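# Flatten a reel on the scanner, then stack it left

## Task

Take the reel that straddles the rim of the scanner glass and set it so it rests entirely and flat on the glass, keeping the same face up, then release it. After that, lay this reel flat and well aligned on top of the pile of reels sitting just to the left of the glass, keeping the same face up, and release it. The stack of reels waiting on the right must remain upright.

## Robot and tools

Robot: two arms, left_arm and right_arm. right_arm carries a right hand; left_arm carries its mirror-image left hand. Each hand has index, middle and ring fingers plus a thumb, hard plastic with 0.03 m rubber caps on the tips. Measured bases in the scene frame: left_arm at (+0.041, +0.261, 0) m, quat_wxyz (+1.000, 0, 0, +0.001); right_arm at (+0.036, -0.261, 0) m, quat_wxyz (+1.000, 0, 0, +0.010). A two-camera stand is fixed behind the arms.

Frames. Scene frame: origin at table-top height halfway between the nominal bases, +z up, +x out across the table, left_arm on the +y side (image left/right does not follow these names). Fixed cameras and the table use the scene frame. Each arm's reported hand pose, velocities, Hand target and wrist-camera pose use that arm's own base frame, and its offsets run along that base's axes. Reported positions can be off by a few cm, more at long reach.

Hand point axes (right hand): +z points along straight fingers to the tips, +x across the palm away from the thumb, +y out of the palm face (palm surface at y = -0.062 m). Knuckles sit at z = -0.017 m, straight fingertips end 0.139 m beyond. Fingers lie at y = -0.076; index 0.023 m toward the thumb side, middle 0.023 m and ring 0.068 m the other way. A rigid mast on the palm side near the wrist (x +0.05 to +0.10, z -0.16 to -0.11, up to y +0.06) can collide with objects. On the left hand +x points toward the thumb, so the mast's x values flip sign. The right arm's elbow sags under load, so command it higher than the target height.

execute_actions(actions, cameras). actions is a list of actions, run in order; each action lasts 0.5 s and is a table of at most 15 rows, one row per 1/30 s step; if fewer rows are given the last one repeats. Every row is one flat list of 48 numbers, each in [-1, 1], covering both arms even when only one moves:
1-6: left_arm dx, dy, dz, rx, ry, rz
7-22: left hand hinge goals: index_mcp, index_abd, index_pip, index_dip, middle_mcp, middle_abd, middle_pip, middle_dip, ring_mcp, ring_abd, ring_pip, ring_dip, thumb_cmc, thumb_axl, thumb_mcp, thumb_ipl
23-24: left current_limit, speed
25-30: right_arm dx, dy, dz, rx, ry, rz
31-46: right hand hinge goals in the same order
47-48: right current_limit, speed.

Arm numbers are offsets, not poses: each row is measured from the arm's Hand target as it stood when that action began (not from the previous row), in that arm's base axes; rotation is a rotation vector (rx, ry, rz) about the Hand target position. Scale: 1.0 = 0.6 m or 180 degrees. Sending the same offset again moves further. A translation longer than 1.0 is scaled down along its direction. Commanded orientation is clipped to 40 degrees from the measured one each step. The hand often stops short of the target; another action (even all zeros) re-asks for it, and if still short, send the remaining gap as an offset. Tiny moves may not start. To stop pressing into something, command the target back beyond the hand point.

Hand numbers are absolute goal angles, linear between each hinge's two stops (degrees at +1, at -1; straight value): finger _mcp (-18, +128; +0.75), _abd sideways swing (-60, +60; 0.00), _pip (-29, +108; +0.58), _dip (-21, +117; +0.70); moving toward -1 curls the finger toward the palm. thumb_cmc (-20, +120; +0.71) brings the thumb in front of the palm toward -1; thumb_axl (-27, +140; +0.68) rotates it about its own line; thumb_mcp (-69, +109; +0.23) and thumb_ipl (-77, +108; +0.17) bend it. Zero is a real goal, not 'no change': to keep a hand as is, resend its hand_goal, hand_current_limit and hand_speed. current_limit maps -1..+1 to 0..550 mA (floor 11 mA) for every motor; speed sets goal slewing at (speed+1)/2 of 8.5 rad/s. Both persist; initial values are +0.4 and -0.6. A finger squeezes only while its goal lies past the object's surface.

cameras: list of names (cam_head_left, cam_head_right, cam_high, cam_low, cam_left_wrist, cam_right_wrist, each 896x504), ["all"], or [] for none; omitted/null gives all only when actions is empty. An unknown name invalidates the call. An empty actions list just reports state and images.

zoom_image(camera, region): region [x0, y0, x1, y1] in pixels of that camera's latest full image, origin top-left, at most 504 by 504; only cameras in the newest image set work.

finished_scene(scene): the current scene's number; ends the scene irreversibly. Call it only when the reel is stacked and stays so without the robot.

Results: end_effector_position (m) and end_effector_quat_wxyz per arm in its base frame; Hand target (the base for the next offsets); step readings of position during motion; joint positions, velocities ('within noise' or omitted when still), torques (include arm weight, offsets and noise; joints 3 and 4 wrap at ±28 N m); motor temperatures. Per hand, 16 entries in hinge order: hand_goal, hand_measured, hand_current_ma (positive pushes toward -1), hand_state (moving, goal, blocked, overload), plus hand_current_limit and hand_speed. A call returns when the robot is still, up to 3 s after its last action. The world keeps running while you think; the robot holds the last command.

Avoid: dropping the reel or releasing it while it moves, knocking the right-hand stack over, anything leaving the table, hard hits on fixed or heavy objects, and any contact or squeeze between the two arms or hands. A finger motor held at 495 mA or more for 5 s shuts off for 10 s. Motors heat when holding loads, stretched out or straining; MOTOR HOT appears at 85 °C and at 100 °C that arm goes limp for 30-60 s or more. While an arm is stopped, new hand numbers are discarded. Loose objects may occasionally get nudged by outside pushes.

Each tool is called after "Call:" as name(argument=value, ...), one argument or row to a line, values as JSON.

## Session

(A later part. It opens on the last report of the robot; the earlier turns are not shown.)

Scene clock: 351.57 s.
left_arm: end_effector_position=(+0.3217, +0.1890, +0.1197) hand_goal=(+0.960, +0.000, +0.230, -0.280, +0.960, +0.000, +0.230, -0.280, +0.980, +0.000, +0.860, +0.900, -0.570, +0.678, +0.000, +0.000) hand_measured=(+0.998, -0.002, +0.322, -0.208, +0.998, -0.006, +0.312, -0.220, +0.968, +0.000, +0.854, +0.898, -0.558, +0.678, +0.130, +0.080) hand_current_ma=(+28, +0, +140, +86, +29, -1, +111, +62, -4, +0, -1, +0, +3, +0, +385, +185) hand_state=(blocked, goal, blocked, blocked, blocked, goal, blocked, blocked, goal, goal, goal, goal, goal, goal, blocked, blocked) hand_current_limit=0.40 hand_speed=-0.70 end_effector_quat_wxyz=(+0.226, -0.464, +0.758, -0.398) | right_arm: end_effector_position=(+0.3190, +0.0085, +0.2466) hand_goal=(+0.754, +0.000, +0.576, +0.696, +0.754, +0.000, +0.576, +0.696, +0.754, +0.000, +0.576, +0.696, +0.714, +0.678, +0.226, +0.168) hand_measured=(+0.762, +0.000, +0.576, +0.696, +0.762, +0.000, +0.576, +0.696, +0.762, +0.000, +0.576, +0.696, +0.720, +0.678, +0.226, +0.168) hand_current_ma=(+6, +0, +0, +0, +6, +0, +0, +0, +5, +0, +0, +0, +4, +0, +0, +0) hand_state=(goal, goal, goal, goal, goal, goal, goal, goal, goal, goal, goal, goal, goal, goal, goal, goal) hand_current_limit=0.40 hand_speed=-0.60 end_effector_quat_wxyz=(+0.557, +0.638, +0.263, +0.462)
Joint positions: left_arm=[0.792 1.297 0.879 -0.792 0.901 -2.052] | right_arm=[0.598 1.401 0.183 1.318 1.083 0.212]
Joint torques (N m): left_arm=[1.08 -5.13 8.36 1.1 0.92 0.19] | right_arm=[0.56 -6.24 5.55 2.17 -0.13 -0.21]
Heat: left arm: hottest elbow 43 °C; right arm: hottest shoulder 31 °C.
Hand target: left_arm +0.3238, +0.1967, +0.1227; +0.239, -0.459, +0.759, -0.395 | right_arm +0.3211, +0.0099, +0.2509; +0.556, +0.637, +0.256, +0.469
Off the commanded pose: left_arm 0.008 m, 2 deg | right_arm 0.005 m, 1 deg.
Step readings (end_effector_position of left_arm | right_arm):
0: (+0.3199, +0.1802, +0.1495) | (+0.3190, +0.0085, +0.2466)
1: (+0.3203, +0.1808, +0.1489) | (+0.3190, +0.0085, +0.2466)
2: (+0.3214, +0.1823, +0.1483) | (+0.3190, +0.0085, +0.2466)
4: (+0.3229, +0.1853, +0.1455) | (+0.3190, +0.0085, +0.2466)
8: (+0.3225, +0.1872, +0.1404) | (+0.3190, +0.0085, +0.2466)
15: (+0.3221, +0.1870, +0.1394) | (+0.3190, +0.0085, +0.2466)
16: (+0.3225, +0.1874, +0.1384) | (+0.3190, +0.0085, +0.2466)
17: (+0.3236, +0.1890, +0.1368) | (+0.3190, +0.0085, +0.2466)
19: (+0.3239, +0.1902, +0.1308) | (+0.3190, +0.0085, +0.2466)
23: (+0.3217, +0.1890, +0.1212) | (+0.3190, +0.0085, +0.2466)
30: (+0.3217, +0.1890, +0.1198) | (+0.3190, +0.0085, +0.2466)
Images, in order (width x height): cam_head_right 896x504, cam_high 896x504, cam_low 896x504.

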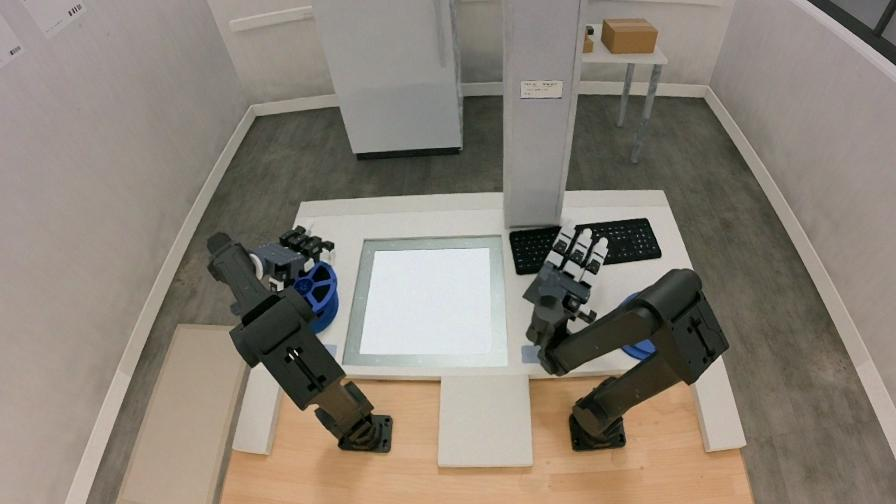

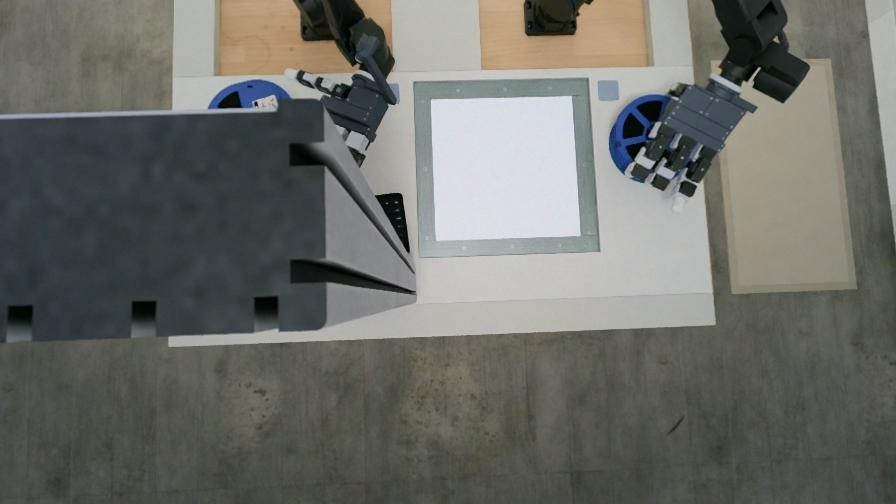

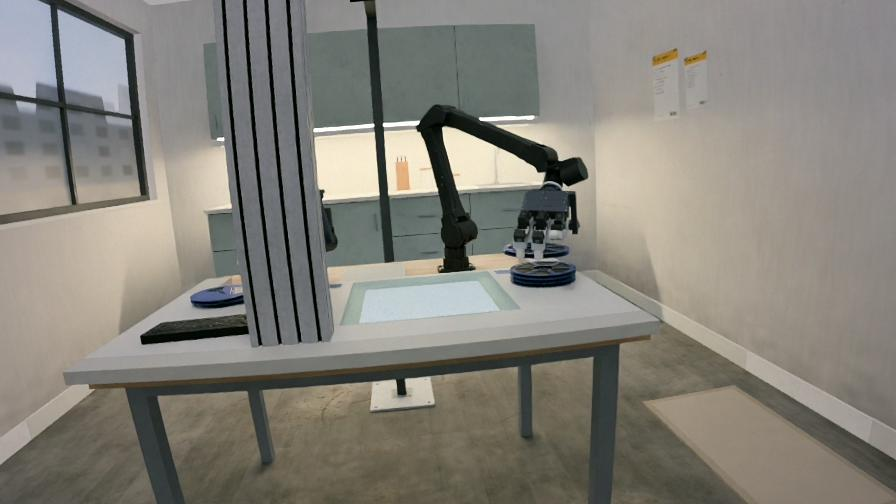

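Call:
execute_actions(
  actions=[
    [[-0.003,0.02,-0.02,0,0,0,0.959,0,0.23,-0.28,0.959,0,0.23,-0.28,0.98,0,0.86,0.9,-0.571,0.677,0,0,0.4,-0.7,0,0,0,0,0,0,0.754,0,0.576,0.696,0.754,0,0.576,0.696,0.754,0,0.576,0.696,0.714,0.678,0.226,0.168,0.4,-0.6]],
    [[0,0.01,-0.025,0,0,0,0.959,0,0.23,-0.28,0.959,0,0.23,-0.28,0.98,0,0.86,0.9,-0.571,0.677,0,0,0.4,-0.7,0,0,0,0,0,0,0.754,0,0.576,0.696,0.754,0,0.576,0.696,0.754,0,0.576,0.696,0.714,0.678,0.226,0.168,0.4,-0.6]],
  ],
  cameras=["cam_low","cam_high","cam_head_right"],
)

Call:
zoom_image(
  camera="cam_high",
  region=[580, 80, 720, 200],
)

Call:
zoom_image(
  camera="cam_low",
  region=[480, 190, 600, 300],
)

Call:
zoom_image(
  camera="cam_head_right",
  region=[250, 220, 370, 350],
)

Scene clock: 361.77 s.
left_arm: end_effector_position=(+0.3218, +0.2086, +0.0951) hand_goal=(+0.960, +0.000, +0.230, -0.280, +0.960, +0.000, +0.230, -0.280, +0.980, +0.000, +0.860, +0.900, -0.570, +0.678, +0.000, +0.000) hand_measured=(+0.998, -0.002, +0.322, -0.210, +0.998, -0.006, +0.312, -0.220, +0.968, +0.000, +0.854, +0.898, -0.558, +0.678, +0.130, +0.080) hand_current_ma=(+28, +0, +140, +86, +29, -1, +111, +62, -4, +0, -1, +0, +3, +0, +385, +185) hand_state=(blocked, goal, blocked, blocked, blocked, goal, blocked, blocked, goal, goal, goal, goal, goal, goal, blocked, blocked) hand_current_limit=0.40 hand_speed=-0.70 end_effector_quat_wxyz=(+0.229, -0.462, +0.759, -0.397) | right_arm: end_effector_position=(+0.3190, +0.0085, +0.2466) hand_goal=(+0.754, +0.000, +0.576, +0.696, +0.754, +0.000, +0.576, +0.696, +0.754, +0.000, +0.576, +0.696, +0.714, +0.678, +0.226, +0.168) hand_measured=(+0.762, +0.000, +0.576, +0.696, +0.762, +0.000, +0.576, +0.696, +0.762, +0.000, +0.576, +0.696, +0.720, +0.678, +0.226, +0.168) hand_current_ma=(+6, +0, +0, +0, +6, +0, +0, +0, +5, +0, +0, +0, +4, +0, +0, +0) hand_state=(goal, goal, goal, goal, goal, goal, goal, goal, goal, goal, goal, goal, goal, goal, goal, goal) hand_current_limit=0.40 hand_speed=-0.60 end_effector_quat_wxyz=(+0.557, +0.638, +0.263, +0.462)
Joint positions: left_arm=[0.829 1.371 0.879 -0.755 0.913 -1.996] | right_arm=[0.598 1.401 0.183 1.318 1.083 0.212]
Joint torques (N m): left_arm=[1.38 -5.89 7.62 1.07 0.96 0.15] | right_arm=[0.56 -6.3 5.55 2.17 -0.13 -0.21]
Heat: left arm: hottest elbow 44 °C; right arm: hottest shoulder 31 °C.
Hand target: left_arm +0.3221, +0.2146, +0.0956; +0.239, -0.459, +0.759, -0.395 | right_arm +0.3211, +0.0099, +0.2509; +0.556, +0.637, +0.256, +0.469
Off the commanded pose: left_arm 0.006 m, 1 deg | right_arm 0.005 m, 1 deg.
Step readings (end_effector_position of left_arm | right_arm):
0: (+0.3217, +0.1890, +0.1197) | (+0.3190, +0.0085, +0.2466)
1: (+0.3218, +0.1895, +0.1193) | (+0.3190, +0.0085, +0.2466)
2: (+0.3220, +0.1906, +0.1186) | (+0.3190, +0.0085, +0.2466)
4: (+0.3205, +0.1953, +0.1141) | (+0.3190, +0.0085, +0.2466)
8: (+0.3177, +0.2007, +0.1068) | (+0.3190, +0.0085, +0.2466)
15: (+0.3178, +0.2014, +0.1060) | (+0.3190, +0.0085, +0.2466)
16: (+0.3184, +0.2020, +0.1056) | (+0.3190, +0.0085, +0.2466)
17: (+0.3195, +0.2037, +0.1048) | (+0.3190, +0.0085, +0.2466)
19: (+0.3214, +0.2067, +0.1012) | (+0.3190, +0.0085, +0.2466)
23: (+0.3215, +0.2082, +0.0955) | (+0.3190, +0.0085, +0.2466)
30: (+0.3218, +0.2086, +0.0951) | (+0.3190, +0.0085, +0.2466)
Images, in order (width x height): cam_head_right 896x504, cam_high 896x504, cam_low 896x504.

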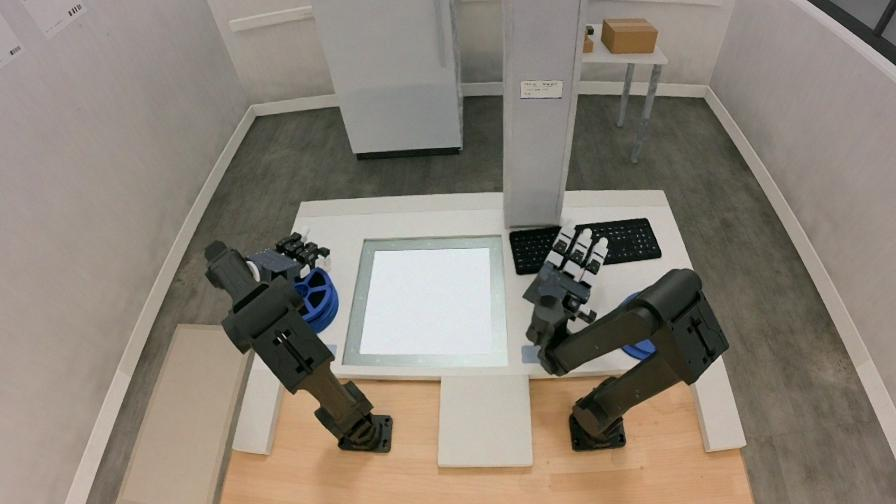

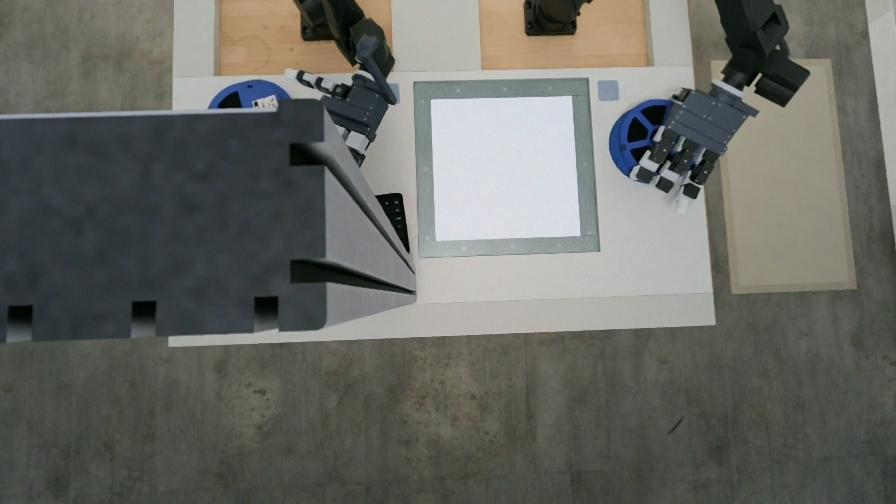

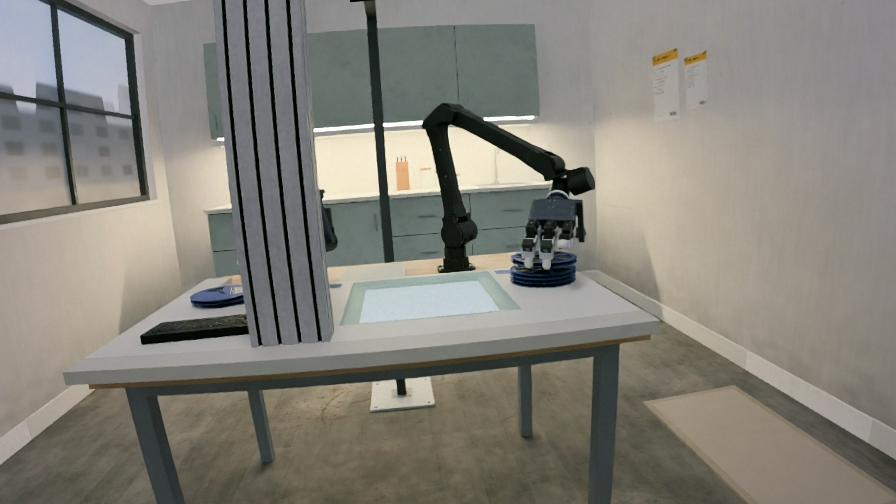

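Scaled by 3.600.

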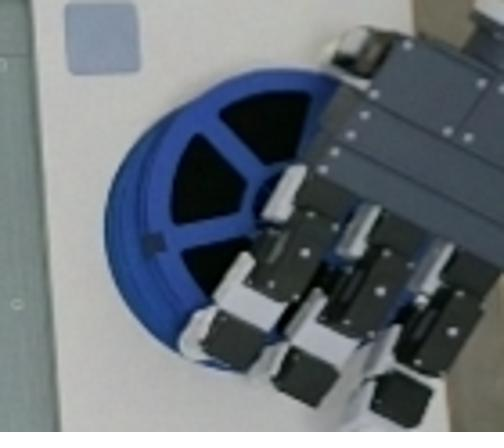

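Scaled by 4.200.

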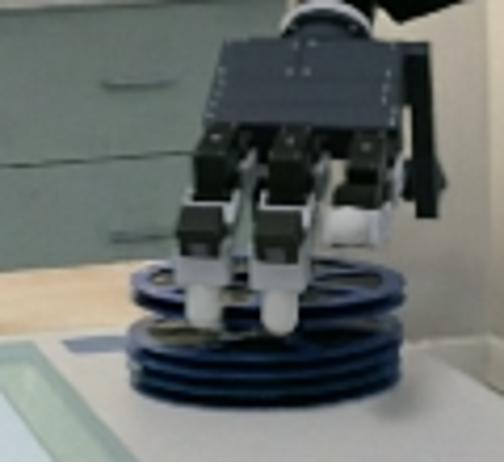

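Scaled by 3.877.

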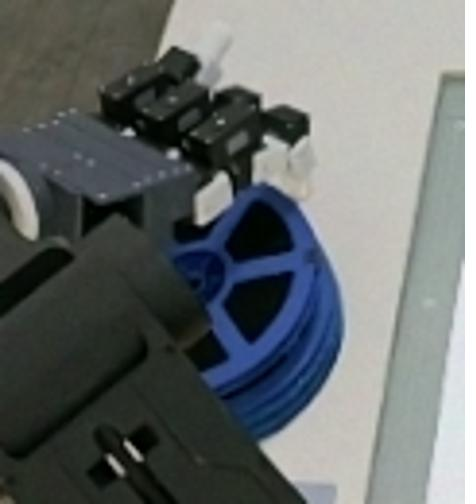

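Call:
execute_actions(
  actions=[
    [[-0.008,-0.006,-0.02,0,0,0,0.959,0,0.23,-0.28,0.959,0,0.23,-0.28,0.98,0,0.86,0.9,-0.571,0.677,0,0,0.4,-0.7,0,0,0,0,0,0,0.754,0,0.576,0.696,0.754,0,0.576,0.696,0.754,0,0.576,0.696,0.714,0.678,0.226,0.168,0.4,-0.6]],
  ],
  cameras=["cam_low","cam_high"],
)

Call:
zoom_image(
  camera="cam_high",
  region=[580, 80, 720, 200],
)

Call:
zoom_image(
  camera="cam_low",
  region=[480, 190, 600, 300],
)

Scene clock: 370.23 s.
left_arm: end_effector_position=(+0.3152, +0.2027, +0.0817) hand_goal=(+0.960, +0.000, +0.230, -0.280, +0.960, +0.000, +0.230, -0.280, +0.980, +0.000, +0.860, +0.900, -0.570, +0.678, +0.000, +0.000) hand_measured=(+0.998, -0.002, +0.322, -0.210, +0.998, -0.006, +0.312, -0.220, +0.968, +0.000, +0.854, +0.898, -0.558, +0.678, +0.130, +0.080) hand_current_ma=(+28, +0, +140, +86, +29, -1, +111, +62, -4, +0, -1, +0, +3, +0, +385, +185) hand_state=(blocked, goal, blocked, blocked, blocked, goal, blocked, blocked, goal, goal, goal, goal, goal, goal, blocked, blocked) hand_current_limit=0.40 hand_speed=-0.70 end_effector_quat_wxyz=(+0.227, -0.463, +0.759, -0.398) | right_arm: end_effector_position=(+0.3190, +0.0085, +0.2466) hand_goal=(+0.754, +0.000, +0.576, +0.696, +0.754, +0.000, +0.576, +0.696, +0.754, +0.000, +0.576, +0.696, +0.714, +0.678, +0.226, +0.168) hand_measured=(+0.762, +0.000, +0.576, +0.696, +0.762, +0.000, +0.576, +0.696, +0.762, +0.000, +0.576, +0.696, +0.720, +0.678, +0.226, +0.168) hand_current_ma=(+6, +0, +0, +0, +6, +0, +0, +0, +5, +0, +0, +0, +4, +0, +0, +0) hand_state=(goal, goal, goal, goal, goal, goal, goal, goal, goal, goal, goal, goal, goal, goal, goal, goal) hand_current_limit=0.40 hand_speed=-0.60 end_effector_quat_wxyz=(+0.557, +0.638, +0.263, +0.462)
Joint positions: left_arm=[0.832 1.371 0.839 -0.724 0.915 -1.991] | right_arm=[0.598 1.401 0.183 1.318 1.083 0.212]
Joint torques (N m): left_arm=[1.14 -5.3 7.98 1.11 0.93 0.16] | right_arm=[0.5 -6.3 5.55 2.17 -0.13 -0.21]
Heat: left arm: hottest elbow 44 °C; right arm: hottest shoulder 31 °C.
Hand target: left_arm +0.3172, +0.2110, +0.0836; +0.239, -0.459, +0.759, -0.395 | right_arm +0.3211, +0.0099, +0.2509; +0.556, +0.637, +0.256, +0.469
Off the commanded pose: left_arm 0.009 m, 2 deg | right_arm 0.005 m, 1 deg.
Step readings (end_effector_position of left_arm | right_arm):
0: (+0.3218, +0.2086, +0.0951) | (+0.3190, +0.0085, +0.2466)
1: (+0.3216, +0.2085, +0.0940) | (+0.3190, +0.0085, +0.2466)
2: (+0.3218, +0.2089, +0.0923) | (+0.3190, +0.0085, +0.2466)
4: (+0.3192, +0.2068, +0.0871) | (+0.3190, +0.0085, +0.2466)
8: (+0.3148, +0.2022, +0.0817) | (+0.3190, +0.0085, +0.2466)
15: (+0.3152, +0.2027, +0.0817) | (+0.3190, +0.0085, +0.2466)
Images, in order (width x height): cam_high 896x504, cam_low 896x504.

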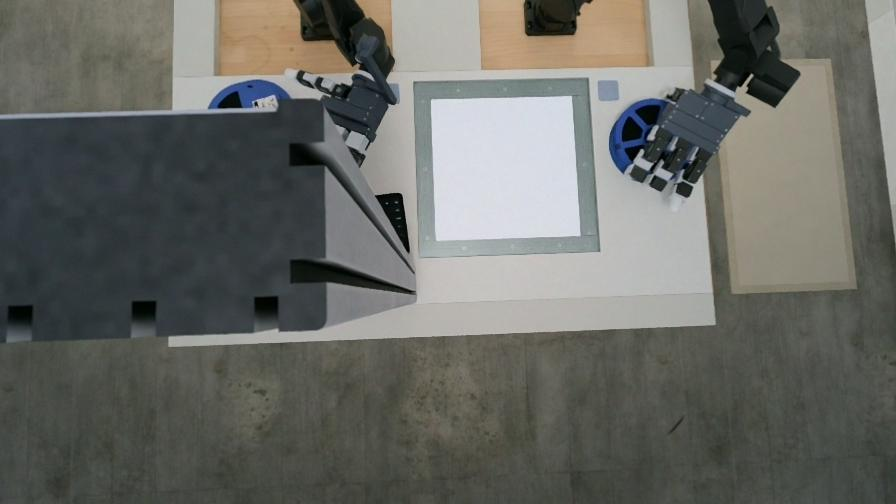

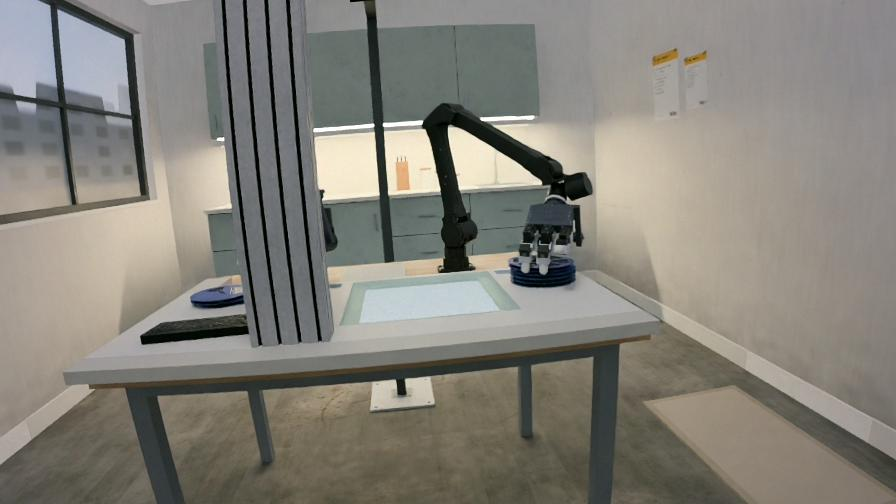

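Scaled by 3.600.

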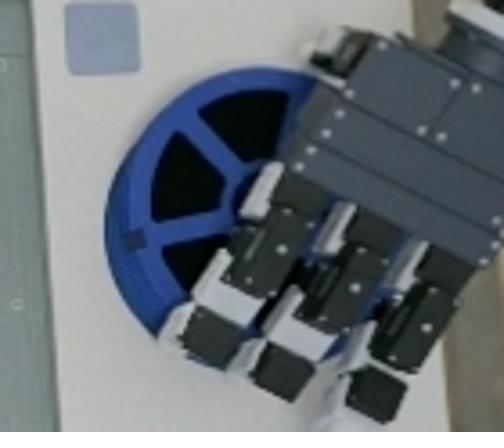

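Scaled by 4.200.

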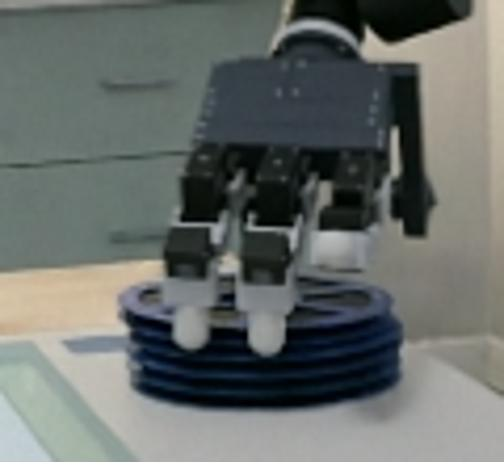

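Call:
execute_actions(
  actions=[
    [[0.001,0.01,-0.005,0,0,0,0.959,0,0.23,-0.28,0.959,0,0.23,-0.28,0.98,0,0.86,0.9,-0.571,0.677,0,0,0.4,-0.7,0,0,0,0,0,0,0.754,0,0.576,0.696,0.754,0,0.576,0.696,0.754,0,0.576,0.696,0.714,0.678,0.226,0.168,0.4,-0.6]],
    [[0,0,-0.008,0,0,0,0.959,0,0.23,-0.28,0.959,0,0.23,-0.28,0.98,0,0.86,0.9,-0.571,0.677,0,0,0.4,-0.7,0,0,0,0,0,0,0.754,0,0.576,0.696,0.754,0,0.576,0.696,0.754,0,0.576,0.696,0.714,0.678,0.226,0.168,0.4,-0.6]],
  ],
  cameras=["cam_low","cam_high","cam_head_right"],
)

Call:
zoom_image(
  camera="cam_high",
  region=[580, 80, 720, 200],
)

Call:
zoom_image(
  camera="cam_low",
  region=[480, 190, 600, 300],
)

Scene clock: 379.57 s.
left_arm: end_effector_position=(+0.3149, +0.2079, +0.0755) hand_goal=(+0.960, +0.000, +0.230, -0.280, +0.960, +0.000, +0.230, -0.280, +0.980, +0.000, +0.860, +0.900, -0.570, +0.678, +0.000, +0.000) hand_measured=(+0.998, -0.002, +0.318, -0.210, +0.998, -0.006, +0.312, -0.230, +0.968, +0.000, +0.854, +0.898, -0.556, +0.678, +0.132, +0.080) hand_current_ma=(+28, +0, +130, +86, +29, -1, +111, +43, -4, +0, -1, +0, +4, +0, +385, +185) hand_state=(blocked, goal, blocked, blocked, blocked, goal, blocked, blocked, goal, goal, goal, goal, goal, goal, blocked, blocked) hand_current_limit=0.40 hand_speed=-0.70 end_effector_quat_wxyz=(+0.229, -0.462, +0.759, -0.398) | right_arm: end_effector_position=(+0.3190, +0.0085, +0.2466) hand_goal=(+0.754, +0.000, +0.576, +0.696, +0.754, +0.000, +0.576, +0.696, +0.754, +0.000, +0.576, +0.696, +0.714, +0.678, +0.226, +0.168) hand_measured=(+0.762, +0.000, +0.576, +0.696, +0.762, +0.000, +0.576, +0.696, +0.762, +0.000, +0.576, +0.696, +0.720, +0.678, +0.226, +0.168) hand_current_ma=(+6, +0, +0, +0, +6, +0, +0, +0, +5, +0, +0, +0, +4, +0, +0, +0) hand_state=(goal, goal, goal, goal, goal, goal, goal, goal, goal, goal, goal, goal, goal, goal, goal, goal) hand_current_limit=0.40 hand_speed=-0.60 end_effector_quat_wxyz=(+0.557, +0.638, +0.263, +0.462)
Joint positions: left_arm=[0.842 1.39 0.839 -0.713 0.919 -1.977] | right_arm=[0.598 1.401 0.183 1.318 1.083 0.212]
Joint torques (N m): left_arm=[0.97 -5.13 7.98 0.95 0.96 0.19] | right_arm=[0.56 -6.3 5.55 2.18 -0.13 -0.21]
Heat: left arm: hottest elbow 44 °C; right arm: hottest shoulder 31 °C.
Hand target: left_arm +0.3179, +0.2169, +0.0758; +0.239, -0.459, +0.759, -0.395 | right_arm +0.3211, +0.0099, +0.2509; +0.556, +0.637, +0.256, +0.469
Off the commanded pose: left_arm 0.010 m, 1 deg | right_arm 0.005 m, 1 deg.
Step readings (end_effector_position of left_arm | right_arm):
0: (+0.3152, +0.2027, +0.0817) | (+0.3190, +0.0085, +0.2466)
1: (+0.3152, +0.2030, +0.0814) | (+0.3190, +0.0085, +0.2466)
2: (+0.3151, +0.2033, +0.0808) | (+0.3190, +0.0085, +0.2466)
4: (+0.3141, +0.2048, +0.0788) | (+0.3190, +0.0085, +0.2466)
8: (+0.3133, +0.2060, +0.0764) | (+0.3190, +0.0085, +0.2466)
15: (+0.3133, +0.2061, +0.0763) | (+0.3190, +0.0085, +0.2466)
16: (+0.3136, +0.2063, +0.0762) | (+0.3190, +0.0085, +0.2466)
17: (+0.3140, +0.2068, +0.0762) | (+0.3190, +0.0085, +0.2466)
19: (+0.3147, +0.2076, +0.0757) | (+0.3190, +0.0085, +0.2466)
23: (+0.3149, +0.2078, +0.0755) | (+0.3190, +0.0085, +0.2466)
30: (+0.3149, +0.2079, +0.0755) | (+0.3190, +0.0085, +0.2466)
Images, in order (width x height): cam_head_right 896x504, cam_high 896x504, cam_low 896x504.

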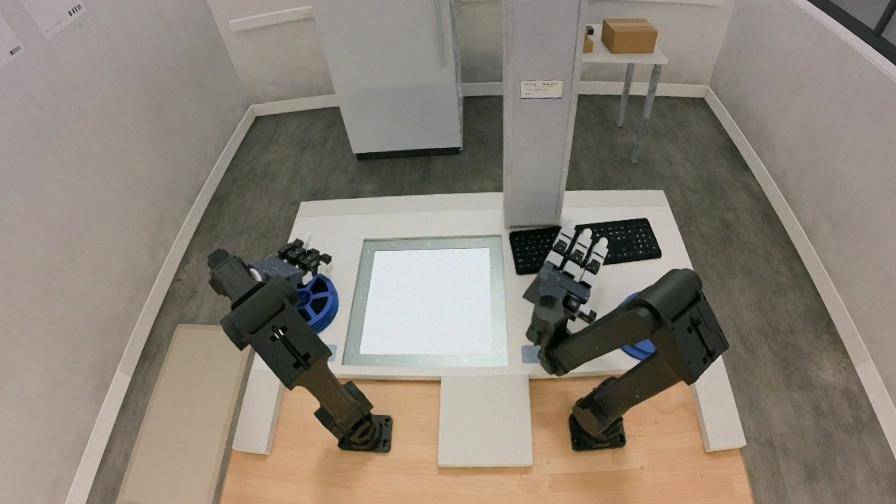

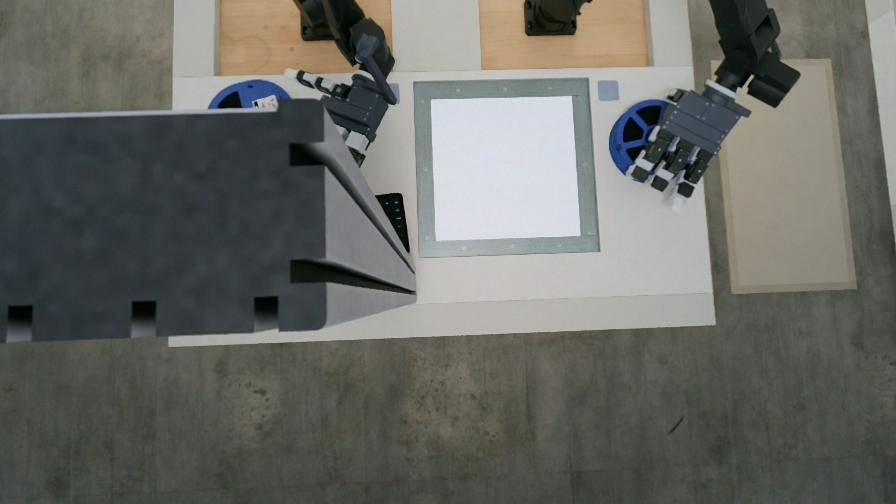

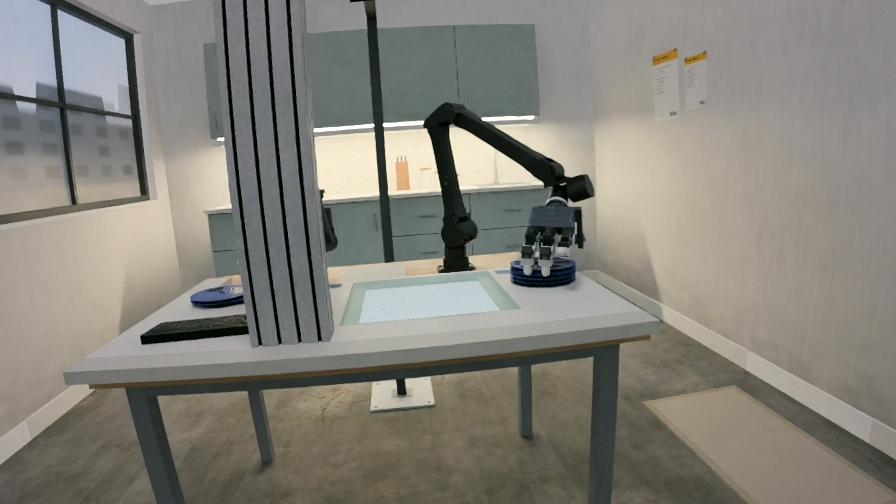

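Scaled by 3.600.

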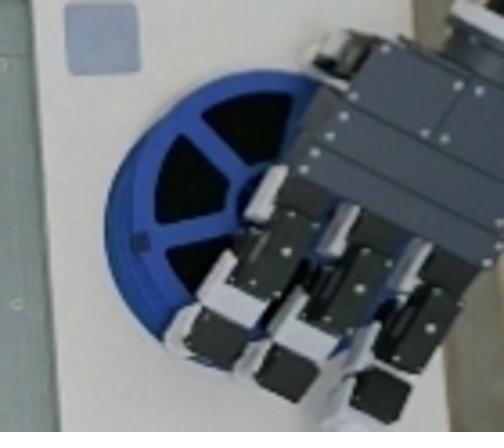

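Scaled by 4.200.

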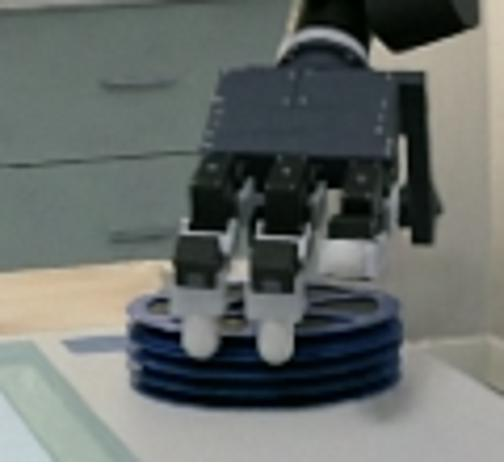

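Call:
execute_actions(
  actions=[
    [[0,0,-0.008,0,0,0,0.959,0,0.26,-0.25,0.959,0,0.26,-0.26,0.98,0,0.86,0.9,-0.571,0.677,0.05,0.04,0.4,-0.7,0,0,0,0,0,0,0.754,0,0.576,0.696,0.754,0,0.576,0.696,0.754,0,0.576,0.696,0.714,0.678,0.226,0.168,0.4,-0.6]],
    [[0,0,0,0,0,0,0.959,0,0.3,-0.23,0.959,0,0.3,-0.23,0.98,0,0.86,0.9,-0.571,0.677,0.1,0.07,0.4,-0.8,0,0,0,0,0,0,0.754,0,0.576,0.696,0.754,0,0.576,0.696,0.754,0,0.576,0.696,0.714,0.678,0.226,0.168,0.4,-0.6]],
    [[0,0,0,0,0,0,0.97,0,0.35,-0.17,0.97,0,0.35,-0.17,0.98,0,0.86,0.9,-0.571,0.677,0.18,0.1,0.4,-0.8,0,0,0,0,0,0,0.754,0,0.576,0.696,0.754,0,0.576,0.696,0.754,0,0.576,0.696,0.714,0.678,0.226,0.168,0.4,-0.6]],
  ],
  cameras=["cam_low","cam_high","cam_left_wrist"],
)

Call:
zoom_image(
  camera="cam_high",
  region=[580, 80, 720, 200],
)

Call:
zoom_image(
  camera="cam_low",
  region=[480, 190, 600, 300],
)

Scene clock: 388.50 s.
left_arm: end_effector_position=(+0.3176, +0.2100, +0.0741) hand_goal=(+0.970, +0.000, +0.350, -0.170, +0.970, +0.000, +0.350, -0.170, +0.980, +0.000, +0.860, +0.900, -0.570, +0.678, +0.180, +0.100) hand_measured=(+0.966, -0.002, +0.346, -0.172, +0.966, -0.004, +0.346, -0.172, +0.968, +0.000, +0.854, +0.898, -0.568, +0.678, +0.174, +0.102) hand_current_ma=(+0, +0, +0, +0, +0, +0, +0, +0, -4, +0, -1, +0, +0, +0, -1, +0) hand_state=(goal, goal, goal, goal, goal, goal, goal, goal, goal, goal, goal, goal, goal, goal, goal, goal) hand_current_limit=0.40 hand_speed=-0.80 end_effector_quat_wxyz=(+0.233, -0.460, +0.759, -0.398) | right_arm: end_effector_position=(+0.3190, +0.0085, +0.2466) hand_goal=(+0.754, +0.000, +0.576, +0.696, +0.754, +0.000, +0.576, +0.696, +0.754, +0.000, +0.576, +0.696, +0.714, +0.678, +0.226, +0.168) hand_measured=(+0.762, +0.000, +0.576, +0.696, +0.762, +0.000, +0.576, +0.696, +0.762, +0.000, +0.576, +0.696, +0.720, +0.678, +0.226, +0.168) hand_current_ma=(+6, +0, +0, +0, +6, +0, +0, +0, +5, +0, +0, +0, +4, +0, +0, +0) hand_state=(goal, goal, goal, goal, goal, goal, goal, goal, goal, goal, goal, goal, goal, goal, goal, goal) hand_current_limit=0.40 hand_speed=-0.60 end_effector_quat_wxyz=(+0.557, +0.638, +0.263, +0.462)
Joint positions: left_arm=[0.842 1.396 0.839 -0.697 0.922 -1.977] | right_arm=[0.598 1.401 0.183 1.318 1.083 0.212]
Joint torques (N m): left_arm=[1.32 -4.89 7.56 1.05 0.8 0.16] | right_arm=[0.56 -6.36 5.55 2.18 -0.13 -0.21]
Heat: left arm: hottest elbow 44 °C; right arm: hottest shoulder 31 °C.
Hand target: left_arm +0.3178, +0.2169, +0.0710; +0.239, -0.459, +0.759, -0.395 | right_arm +0.3211, +0.0099, +0.2509; +0.556, +0.637, +0.256, +0.469
Off the commanded pose: left_arm 0.008 m, 1 deg | right_arm 0.005 m, 1 deg.
Step readings (end_effector_position of left_arm | right_arm):
0: (+0.3149, +0.2079, +0.0755) | (+0.3190, +0.0085, +0.2466)
1: (+0.3152, +0.2081, +0.0754) | (+0.3190, +0.0085, +0.2466)
2: (+0.3158, +0.2088, +0.0752) | (+0.3190, +0.0085, +0.2466)
4: (+0.3164, +0.2095, +0.0745) | (+0.3190, +0.0085, +0.2466)
8: (+0.3165, +0.2096, +0.0745) | (+0.3190, +0.0085, +0.2466)
15: (+0.3165, +0.2096, +0.0745) | (+0.3190, +0.0085, +0.2466)
16: (+0.3165, +0.2095, +0.0745) | (+0.3190, +0.0085, +0.2466)
17: (+0.3166, +0.2095, +0.0746) | (+0.3190, +0.0085, +0.2466)
19: (+0.3170, +0.2095, +0.0748) | (+0.3190, +0.0085, +0.2466)
23: (+0.3170, +0.2094, +0.0748) | (+0.3190, +0.0085, +0.2466)
30: (+0.3170, +0.2094, +0.0748) | (+0.3190, +0.0085, +0.2466)
31: (+0.3170, +0.2094, +0.0748) | (+0.3190, +0.0085, +0.2466)
32: (+0.3170, +0.2094, +0.0748) | (+0.3190, +0.0085, +0.2466)
34: (+0.3173, +0.2098, +0.0746) | (+0.3190, +0.0085, +0.2466)
38: (+0.3176, +0.2100, +0.0741) | (+0.3190, +0.0085, +0.2466)
45: (+0.3176, +0.2100, +0.0741) | (+0.3190, +0.0085, +0.2466)
Images, in order (width x height): cam_high 896x504, cam_low 896x504, cam_left_wrist 896x504.

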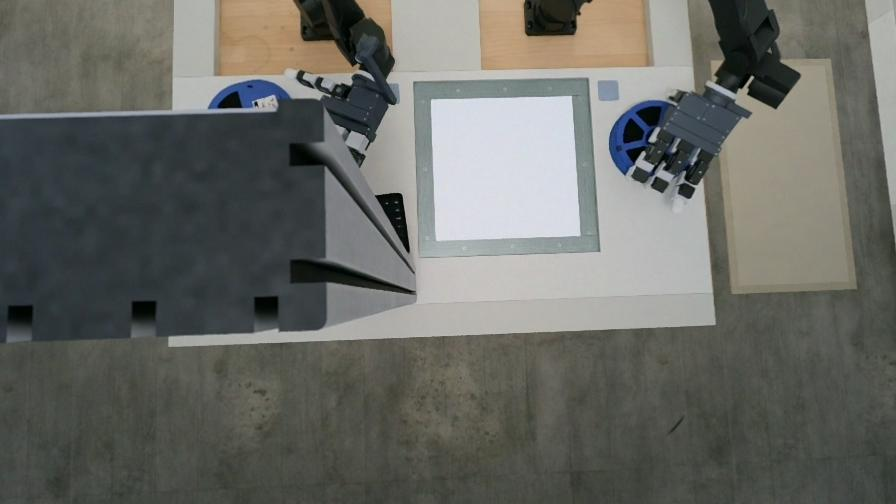

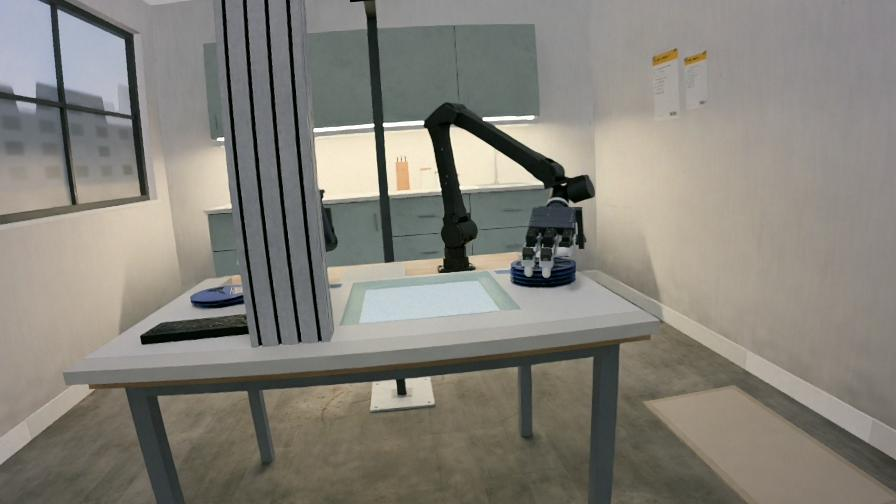

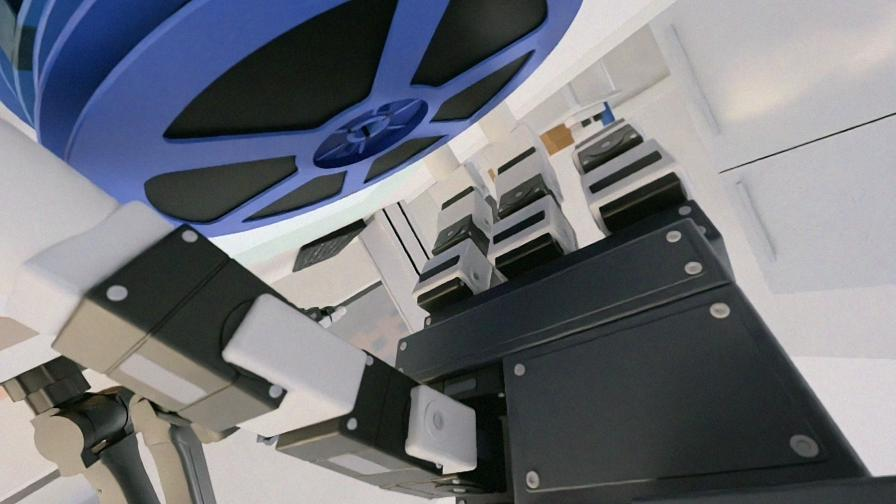

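Scaled by 3.600.

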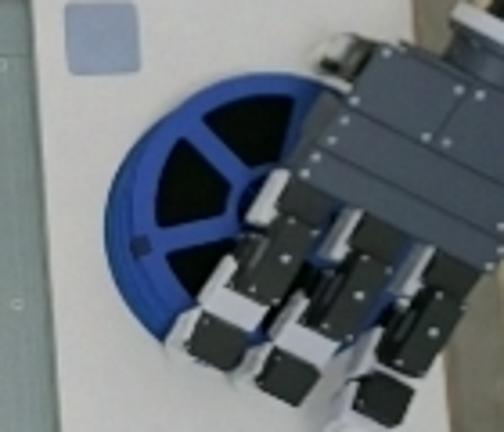

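Scaled by 4.200.

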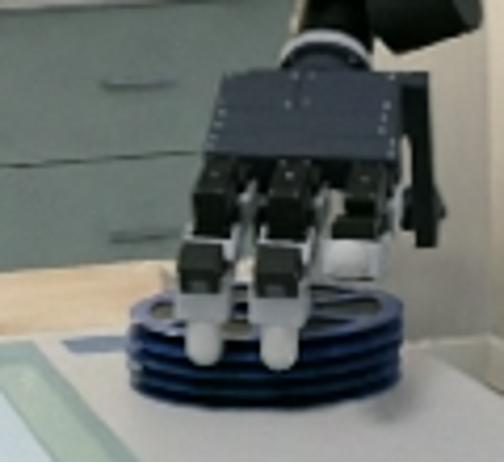

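Call:
execute_actions(
  actions=[
    [[0,0,0.005,0,0,0,0.97,0,0.55,0.2,0.97,0,0.55,0.2,0.98,0,0.86,0.9,-0.571,0.677,0.4,0.1,0.4,-0.7,0,0,0,0,0,0,0.754,0,0.576,0.696,0.754,0,0.576,0.696,0.754,0,0.576,0.696,0.714,0.678,0.226,0.168,0.4,-0.6]],
    [[0,0,0.02,0,0,0,0.97,0,0.7,0.45,0.97,0,0.7,0.45,0.98,0,0.86,0.9,-0.571,0.677,0.5,0.1,0.4,-0.6,0,0,0,0,0,0,0.754,0,0.576,0.696,0.754,0,0.576,0.696,0.754,0,0.576,0.696,0.714,0.678,0.226,0.168,0.4,-0.6]],
    [[0,0,0.06,0,0,0,0.97,0,0.7,0.45,0.97,0,0.7,0.45,0.98,0,0.86,0.9,-0.571,0.677,0.5,0.1,0.4,-0.6,0,0,0,0,0,0,0.754,0,0.576,0.696,0.754,0,0.576,0.696,0.754,0,0.576,0.696,0.714,0.678,0.226,0.168,0.4,-0.6]],
    [[0,0,0.08,0,0,0,0.97,0,0.7,0.45,0.97,0,0.7,0.45,0.98,0,0.86,0.9,-0.571,0.677,0.5,0.1,0.4,-0.6,0,0,0,0,0,0,0.754,0,0.576,0.696,0.754,0,0.576,0.696,0.754,0,0.576,0.696,0.714,0.678,0.226,0.168,0.4,-0.6]],
  ],
  cameras=["cam_low","cam_high"],
)

Call:
zoom_image(
  camera="cam_high",
  region=[580, 80, 720, 200],
)

Call:
zoom_image(
  camera="cam_low",
  region=[480, 190, 600, 300],
)

Scene clock: 395.80 s.
left_arm: end_effector_position=(+0.3095, +0.2012, +0.1527) hand_goal=(+0.970, +0.000, +0.700, +0.450, +0.970, +0.000, +0.700, +0.450, +0.980, +0.000, +0.860, +0.900, -0.570, +0.678, +0.500, +0.100) hand_measured=(+0.960, -0.002, +0.694, +0.446, +0.960, -0.002, +0.692, +0.446, +0.966, +0.000, +0.854, +0.898, -0.572, +0.678, +0.490, +0.100) hand_current_ma=(-2, +0, -1, +0, -3, +0, -1, +0, -4, +0, -1, +0, +0, +0, -3, +0) hand_state=(goal, goal, goal, goal, goal, goal, goal, goal, goal, goal, goal, goal, goal, goal, goal, goal) hand_current_limit=0.40 hand_speed=-0.60 end_effector_quat_wxyz=(+0.220, -0.466, +0.757, -0.402) | right_arm: end_effector_position=(+0.3190, +0.0085, +0.2466) hand_goal=(+0.754, +0.000, +0.576, +0.696, +0.754, +0.000, +0.576, +0.696, +0.754, +0.000, +0.576, +0.696, +0.714, +0.678, +0.226, +0.168) hand_measured=(+0.762, +0.000, +0.576, +0.696, +0.762, +0.000, +0.576, +0.696, +0.762, +0.000, +0.576, +0.696, +0.720, +0.678, +0.226, +0.168) hand_current_ma=(+6, +0, +0, +0, +6, +0, +0, +0, +5, +0, +0, +0, +4, +0, +0, +0) hand_state=(goal, goal, goal, goal, goal, goal, goal, goal, goal, goal, goal, goal, goal, goal, goal, goal) hand_current_limit=0.40 hand_speed=-0.60 end_effector_quat_wxyz=(+0.557, +0.638, +0.263, +0.462)
Joint positions: left_arm=[0.842 1.284 0.964 -0.964 0.921 -1.976] | right_arm=[0.598 1.401 0.183 1.318 1.083 0.212]
Joint torques (N m): left_arm=[0.79 -4.54 11.84 0.17 0.81 0.14] | right_arm=[0.56 -6.3 5.53 2.17 -0.13 -0.21]
Heat: left arm: hottest elbow 45 °C; right arm: hottest shoulder 31 °C.
Hand target: left_arm +0.3178, +0.2170, +0.1700; +0.239, -0.459, +0.759, -0.395 | right_arm +0.3211, +0.0099, +0.2509; +0.556, +0.637, +0.256, +0.469
Off the commanded pose: left_arm 0.025 m, 3 deg | right_arm 0.005 m, 1 deg.
Step readings (end_effector_position of left_arm | right_arm):
0: (+0.3176, +0.2100, +0.0741) | (+0.3190, +0.0085, +0.2466)
1: (+0.3176, +0.2100, +0.0741) | (+0.3190, +0.0085, +0.2466)
2: (+0.3176, +0.2100, +0.0741) | (+0.3190, +0.0085, +0.2466)
4: (+0.3176, +0.2100, +0.0741) | (+0.3190, +0.0085, +0.2466)
8: (+0.3176, +0.2100, +0.0741) | (+0.3190, +0.0085, +0.2466)
15: (+0.3176, +0.2100, +0.0741) | (+0.3190, +0.0085, +0.2466)
16: (+0.3171, +0.2095, +0.0741) | (+0.3190, +0.0085, +0.2466)
17: (+0.3162, +0.2084, +0.0740) | (+0.3190, +0.0085, +0.2466)
19: (+0.3147, +0.2068, +0.0738) | (+0.3190, +0.0085, +0.2466)
23: (+0.3141, +0.2061, +0.0737) | (+0.3190, +0.0085, +0.2466)
30: (+0.3140, +0.2060, +0.0737) | (+0.3190, +0.0085, +0.2466)
31: (+0.3125, +0.2047, +0.0749) | (+0.3190, +0.0085, +0.2466)
32: (+0.3089, +0.2011, +0.0772) | (+0.3190, +0.0085, +0.2466)
34: (+0.3039, +0.1955, +0.0843) | (+0.3190, +0.0085, +0.2466)
38: (+0.3034, +0.1947, +0.0972) | (+0.3190, +0.0085, +0.2466)
45: (+0.3057, +0.1972, +0.1014) | (+0.3190, +0.0085, +0.2466)
46: (+0.3043, +0.1962, +0.1036) | (+0.3190, +0.0085, +0.2466)
47: (+0.3012, +0.1932, +0.1075) | (+0.3190, +0.0085, +0.2466)
49: (+0.3002, +0.1920, +0.1208) | (+0.3190, +0.0085, +0.2466)
53: (+0.3072, +0.1987, +0.1462) | (+0.3190, +0.0085, +0.2466)
60: (+0.3096, +0.2013, +0.1527) | (+0.3190, +0.0085, +0.2466)
Images, in order (width x height): cam_high 896x504, cam_low 896x504.

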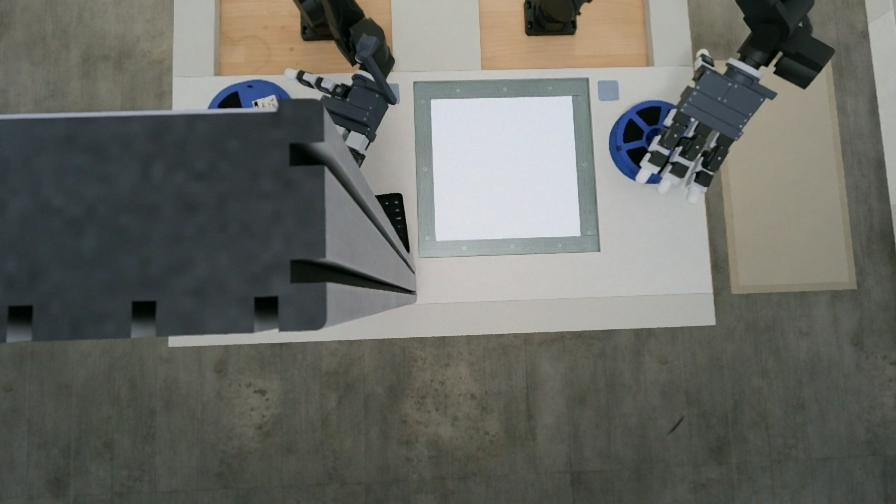

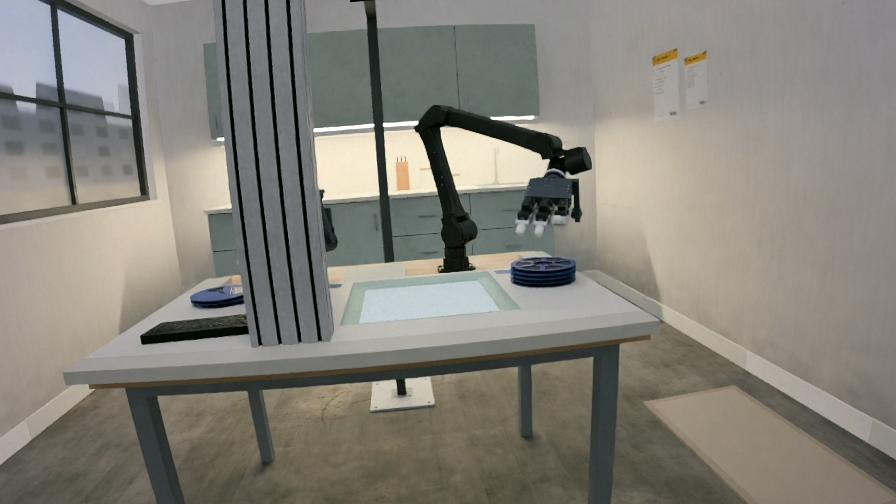

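Scaled by 3.600.

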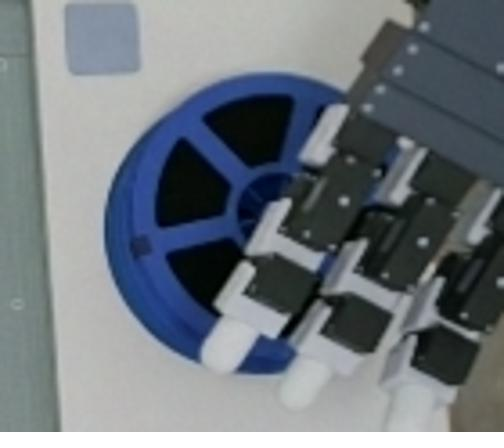

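Scaled by 4.200.

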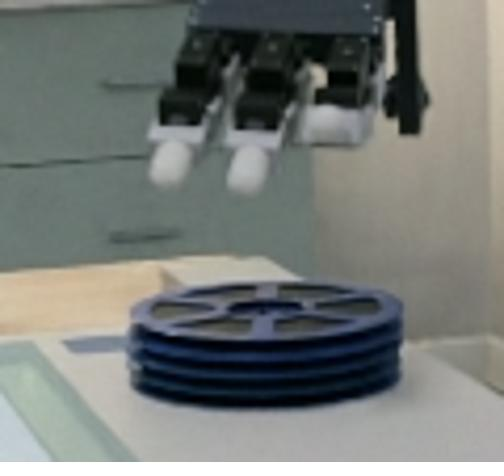

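Call:
finished_scene(
  scene=1,
)

The scene is finished: the task was done.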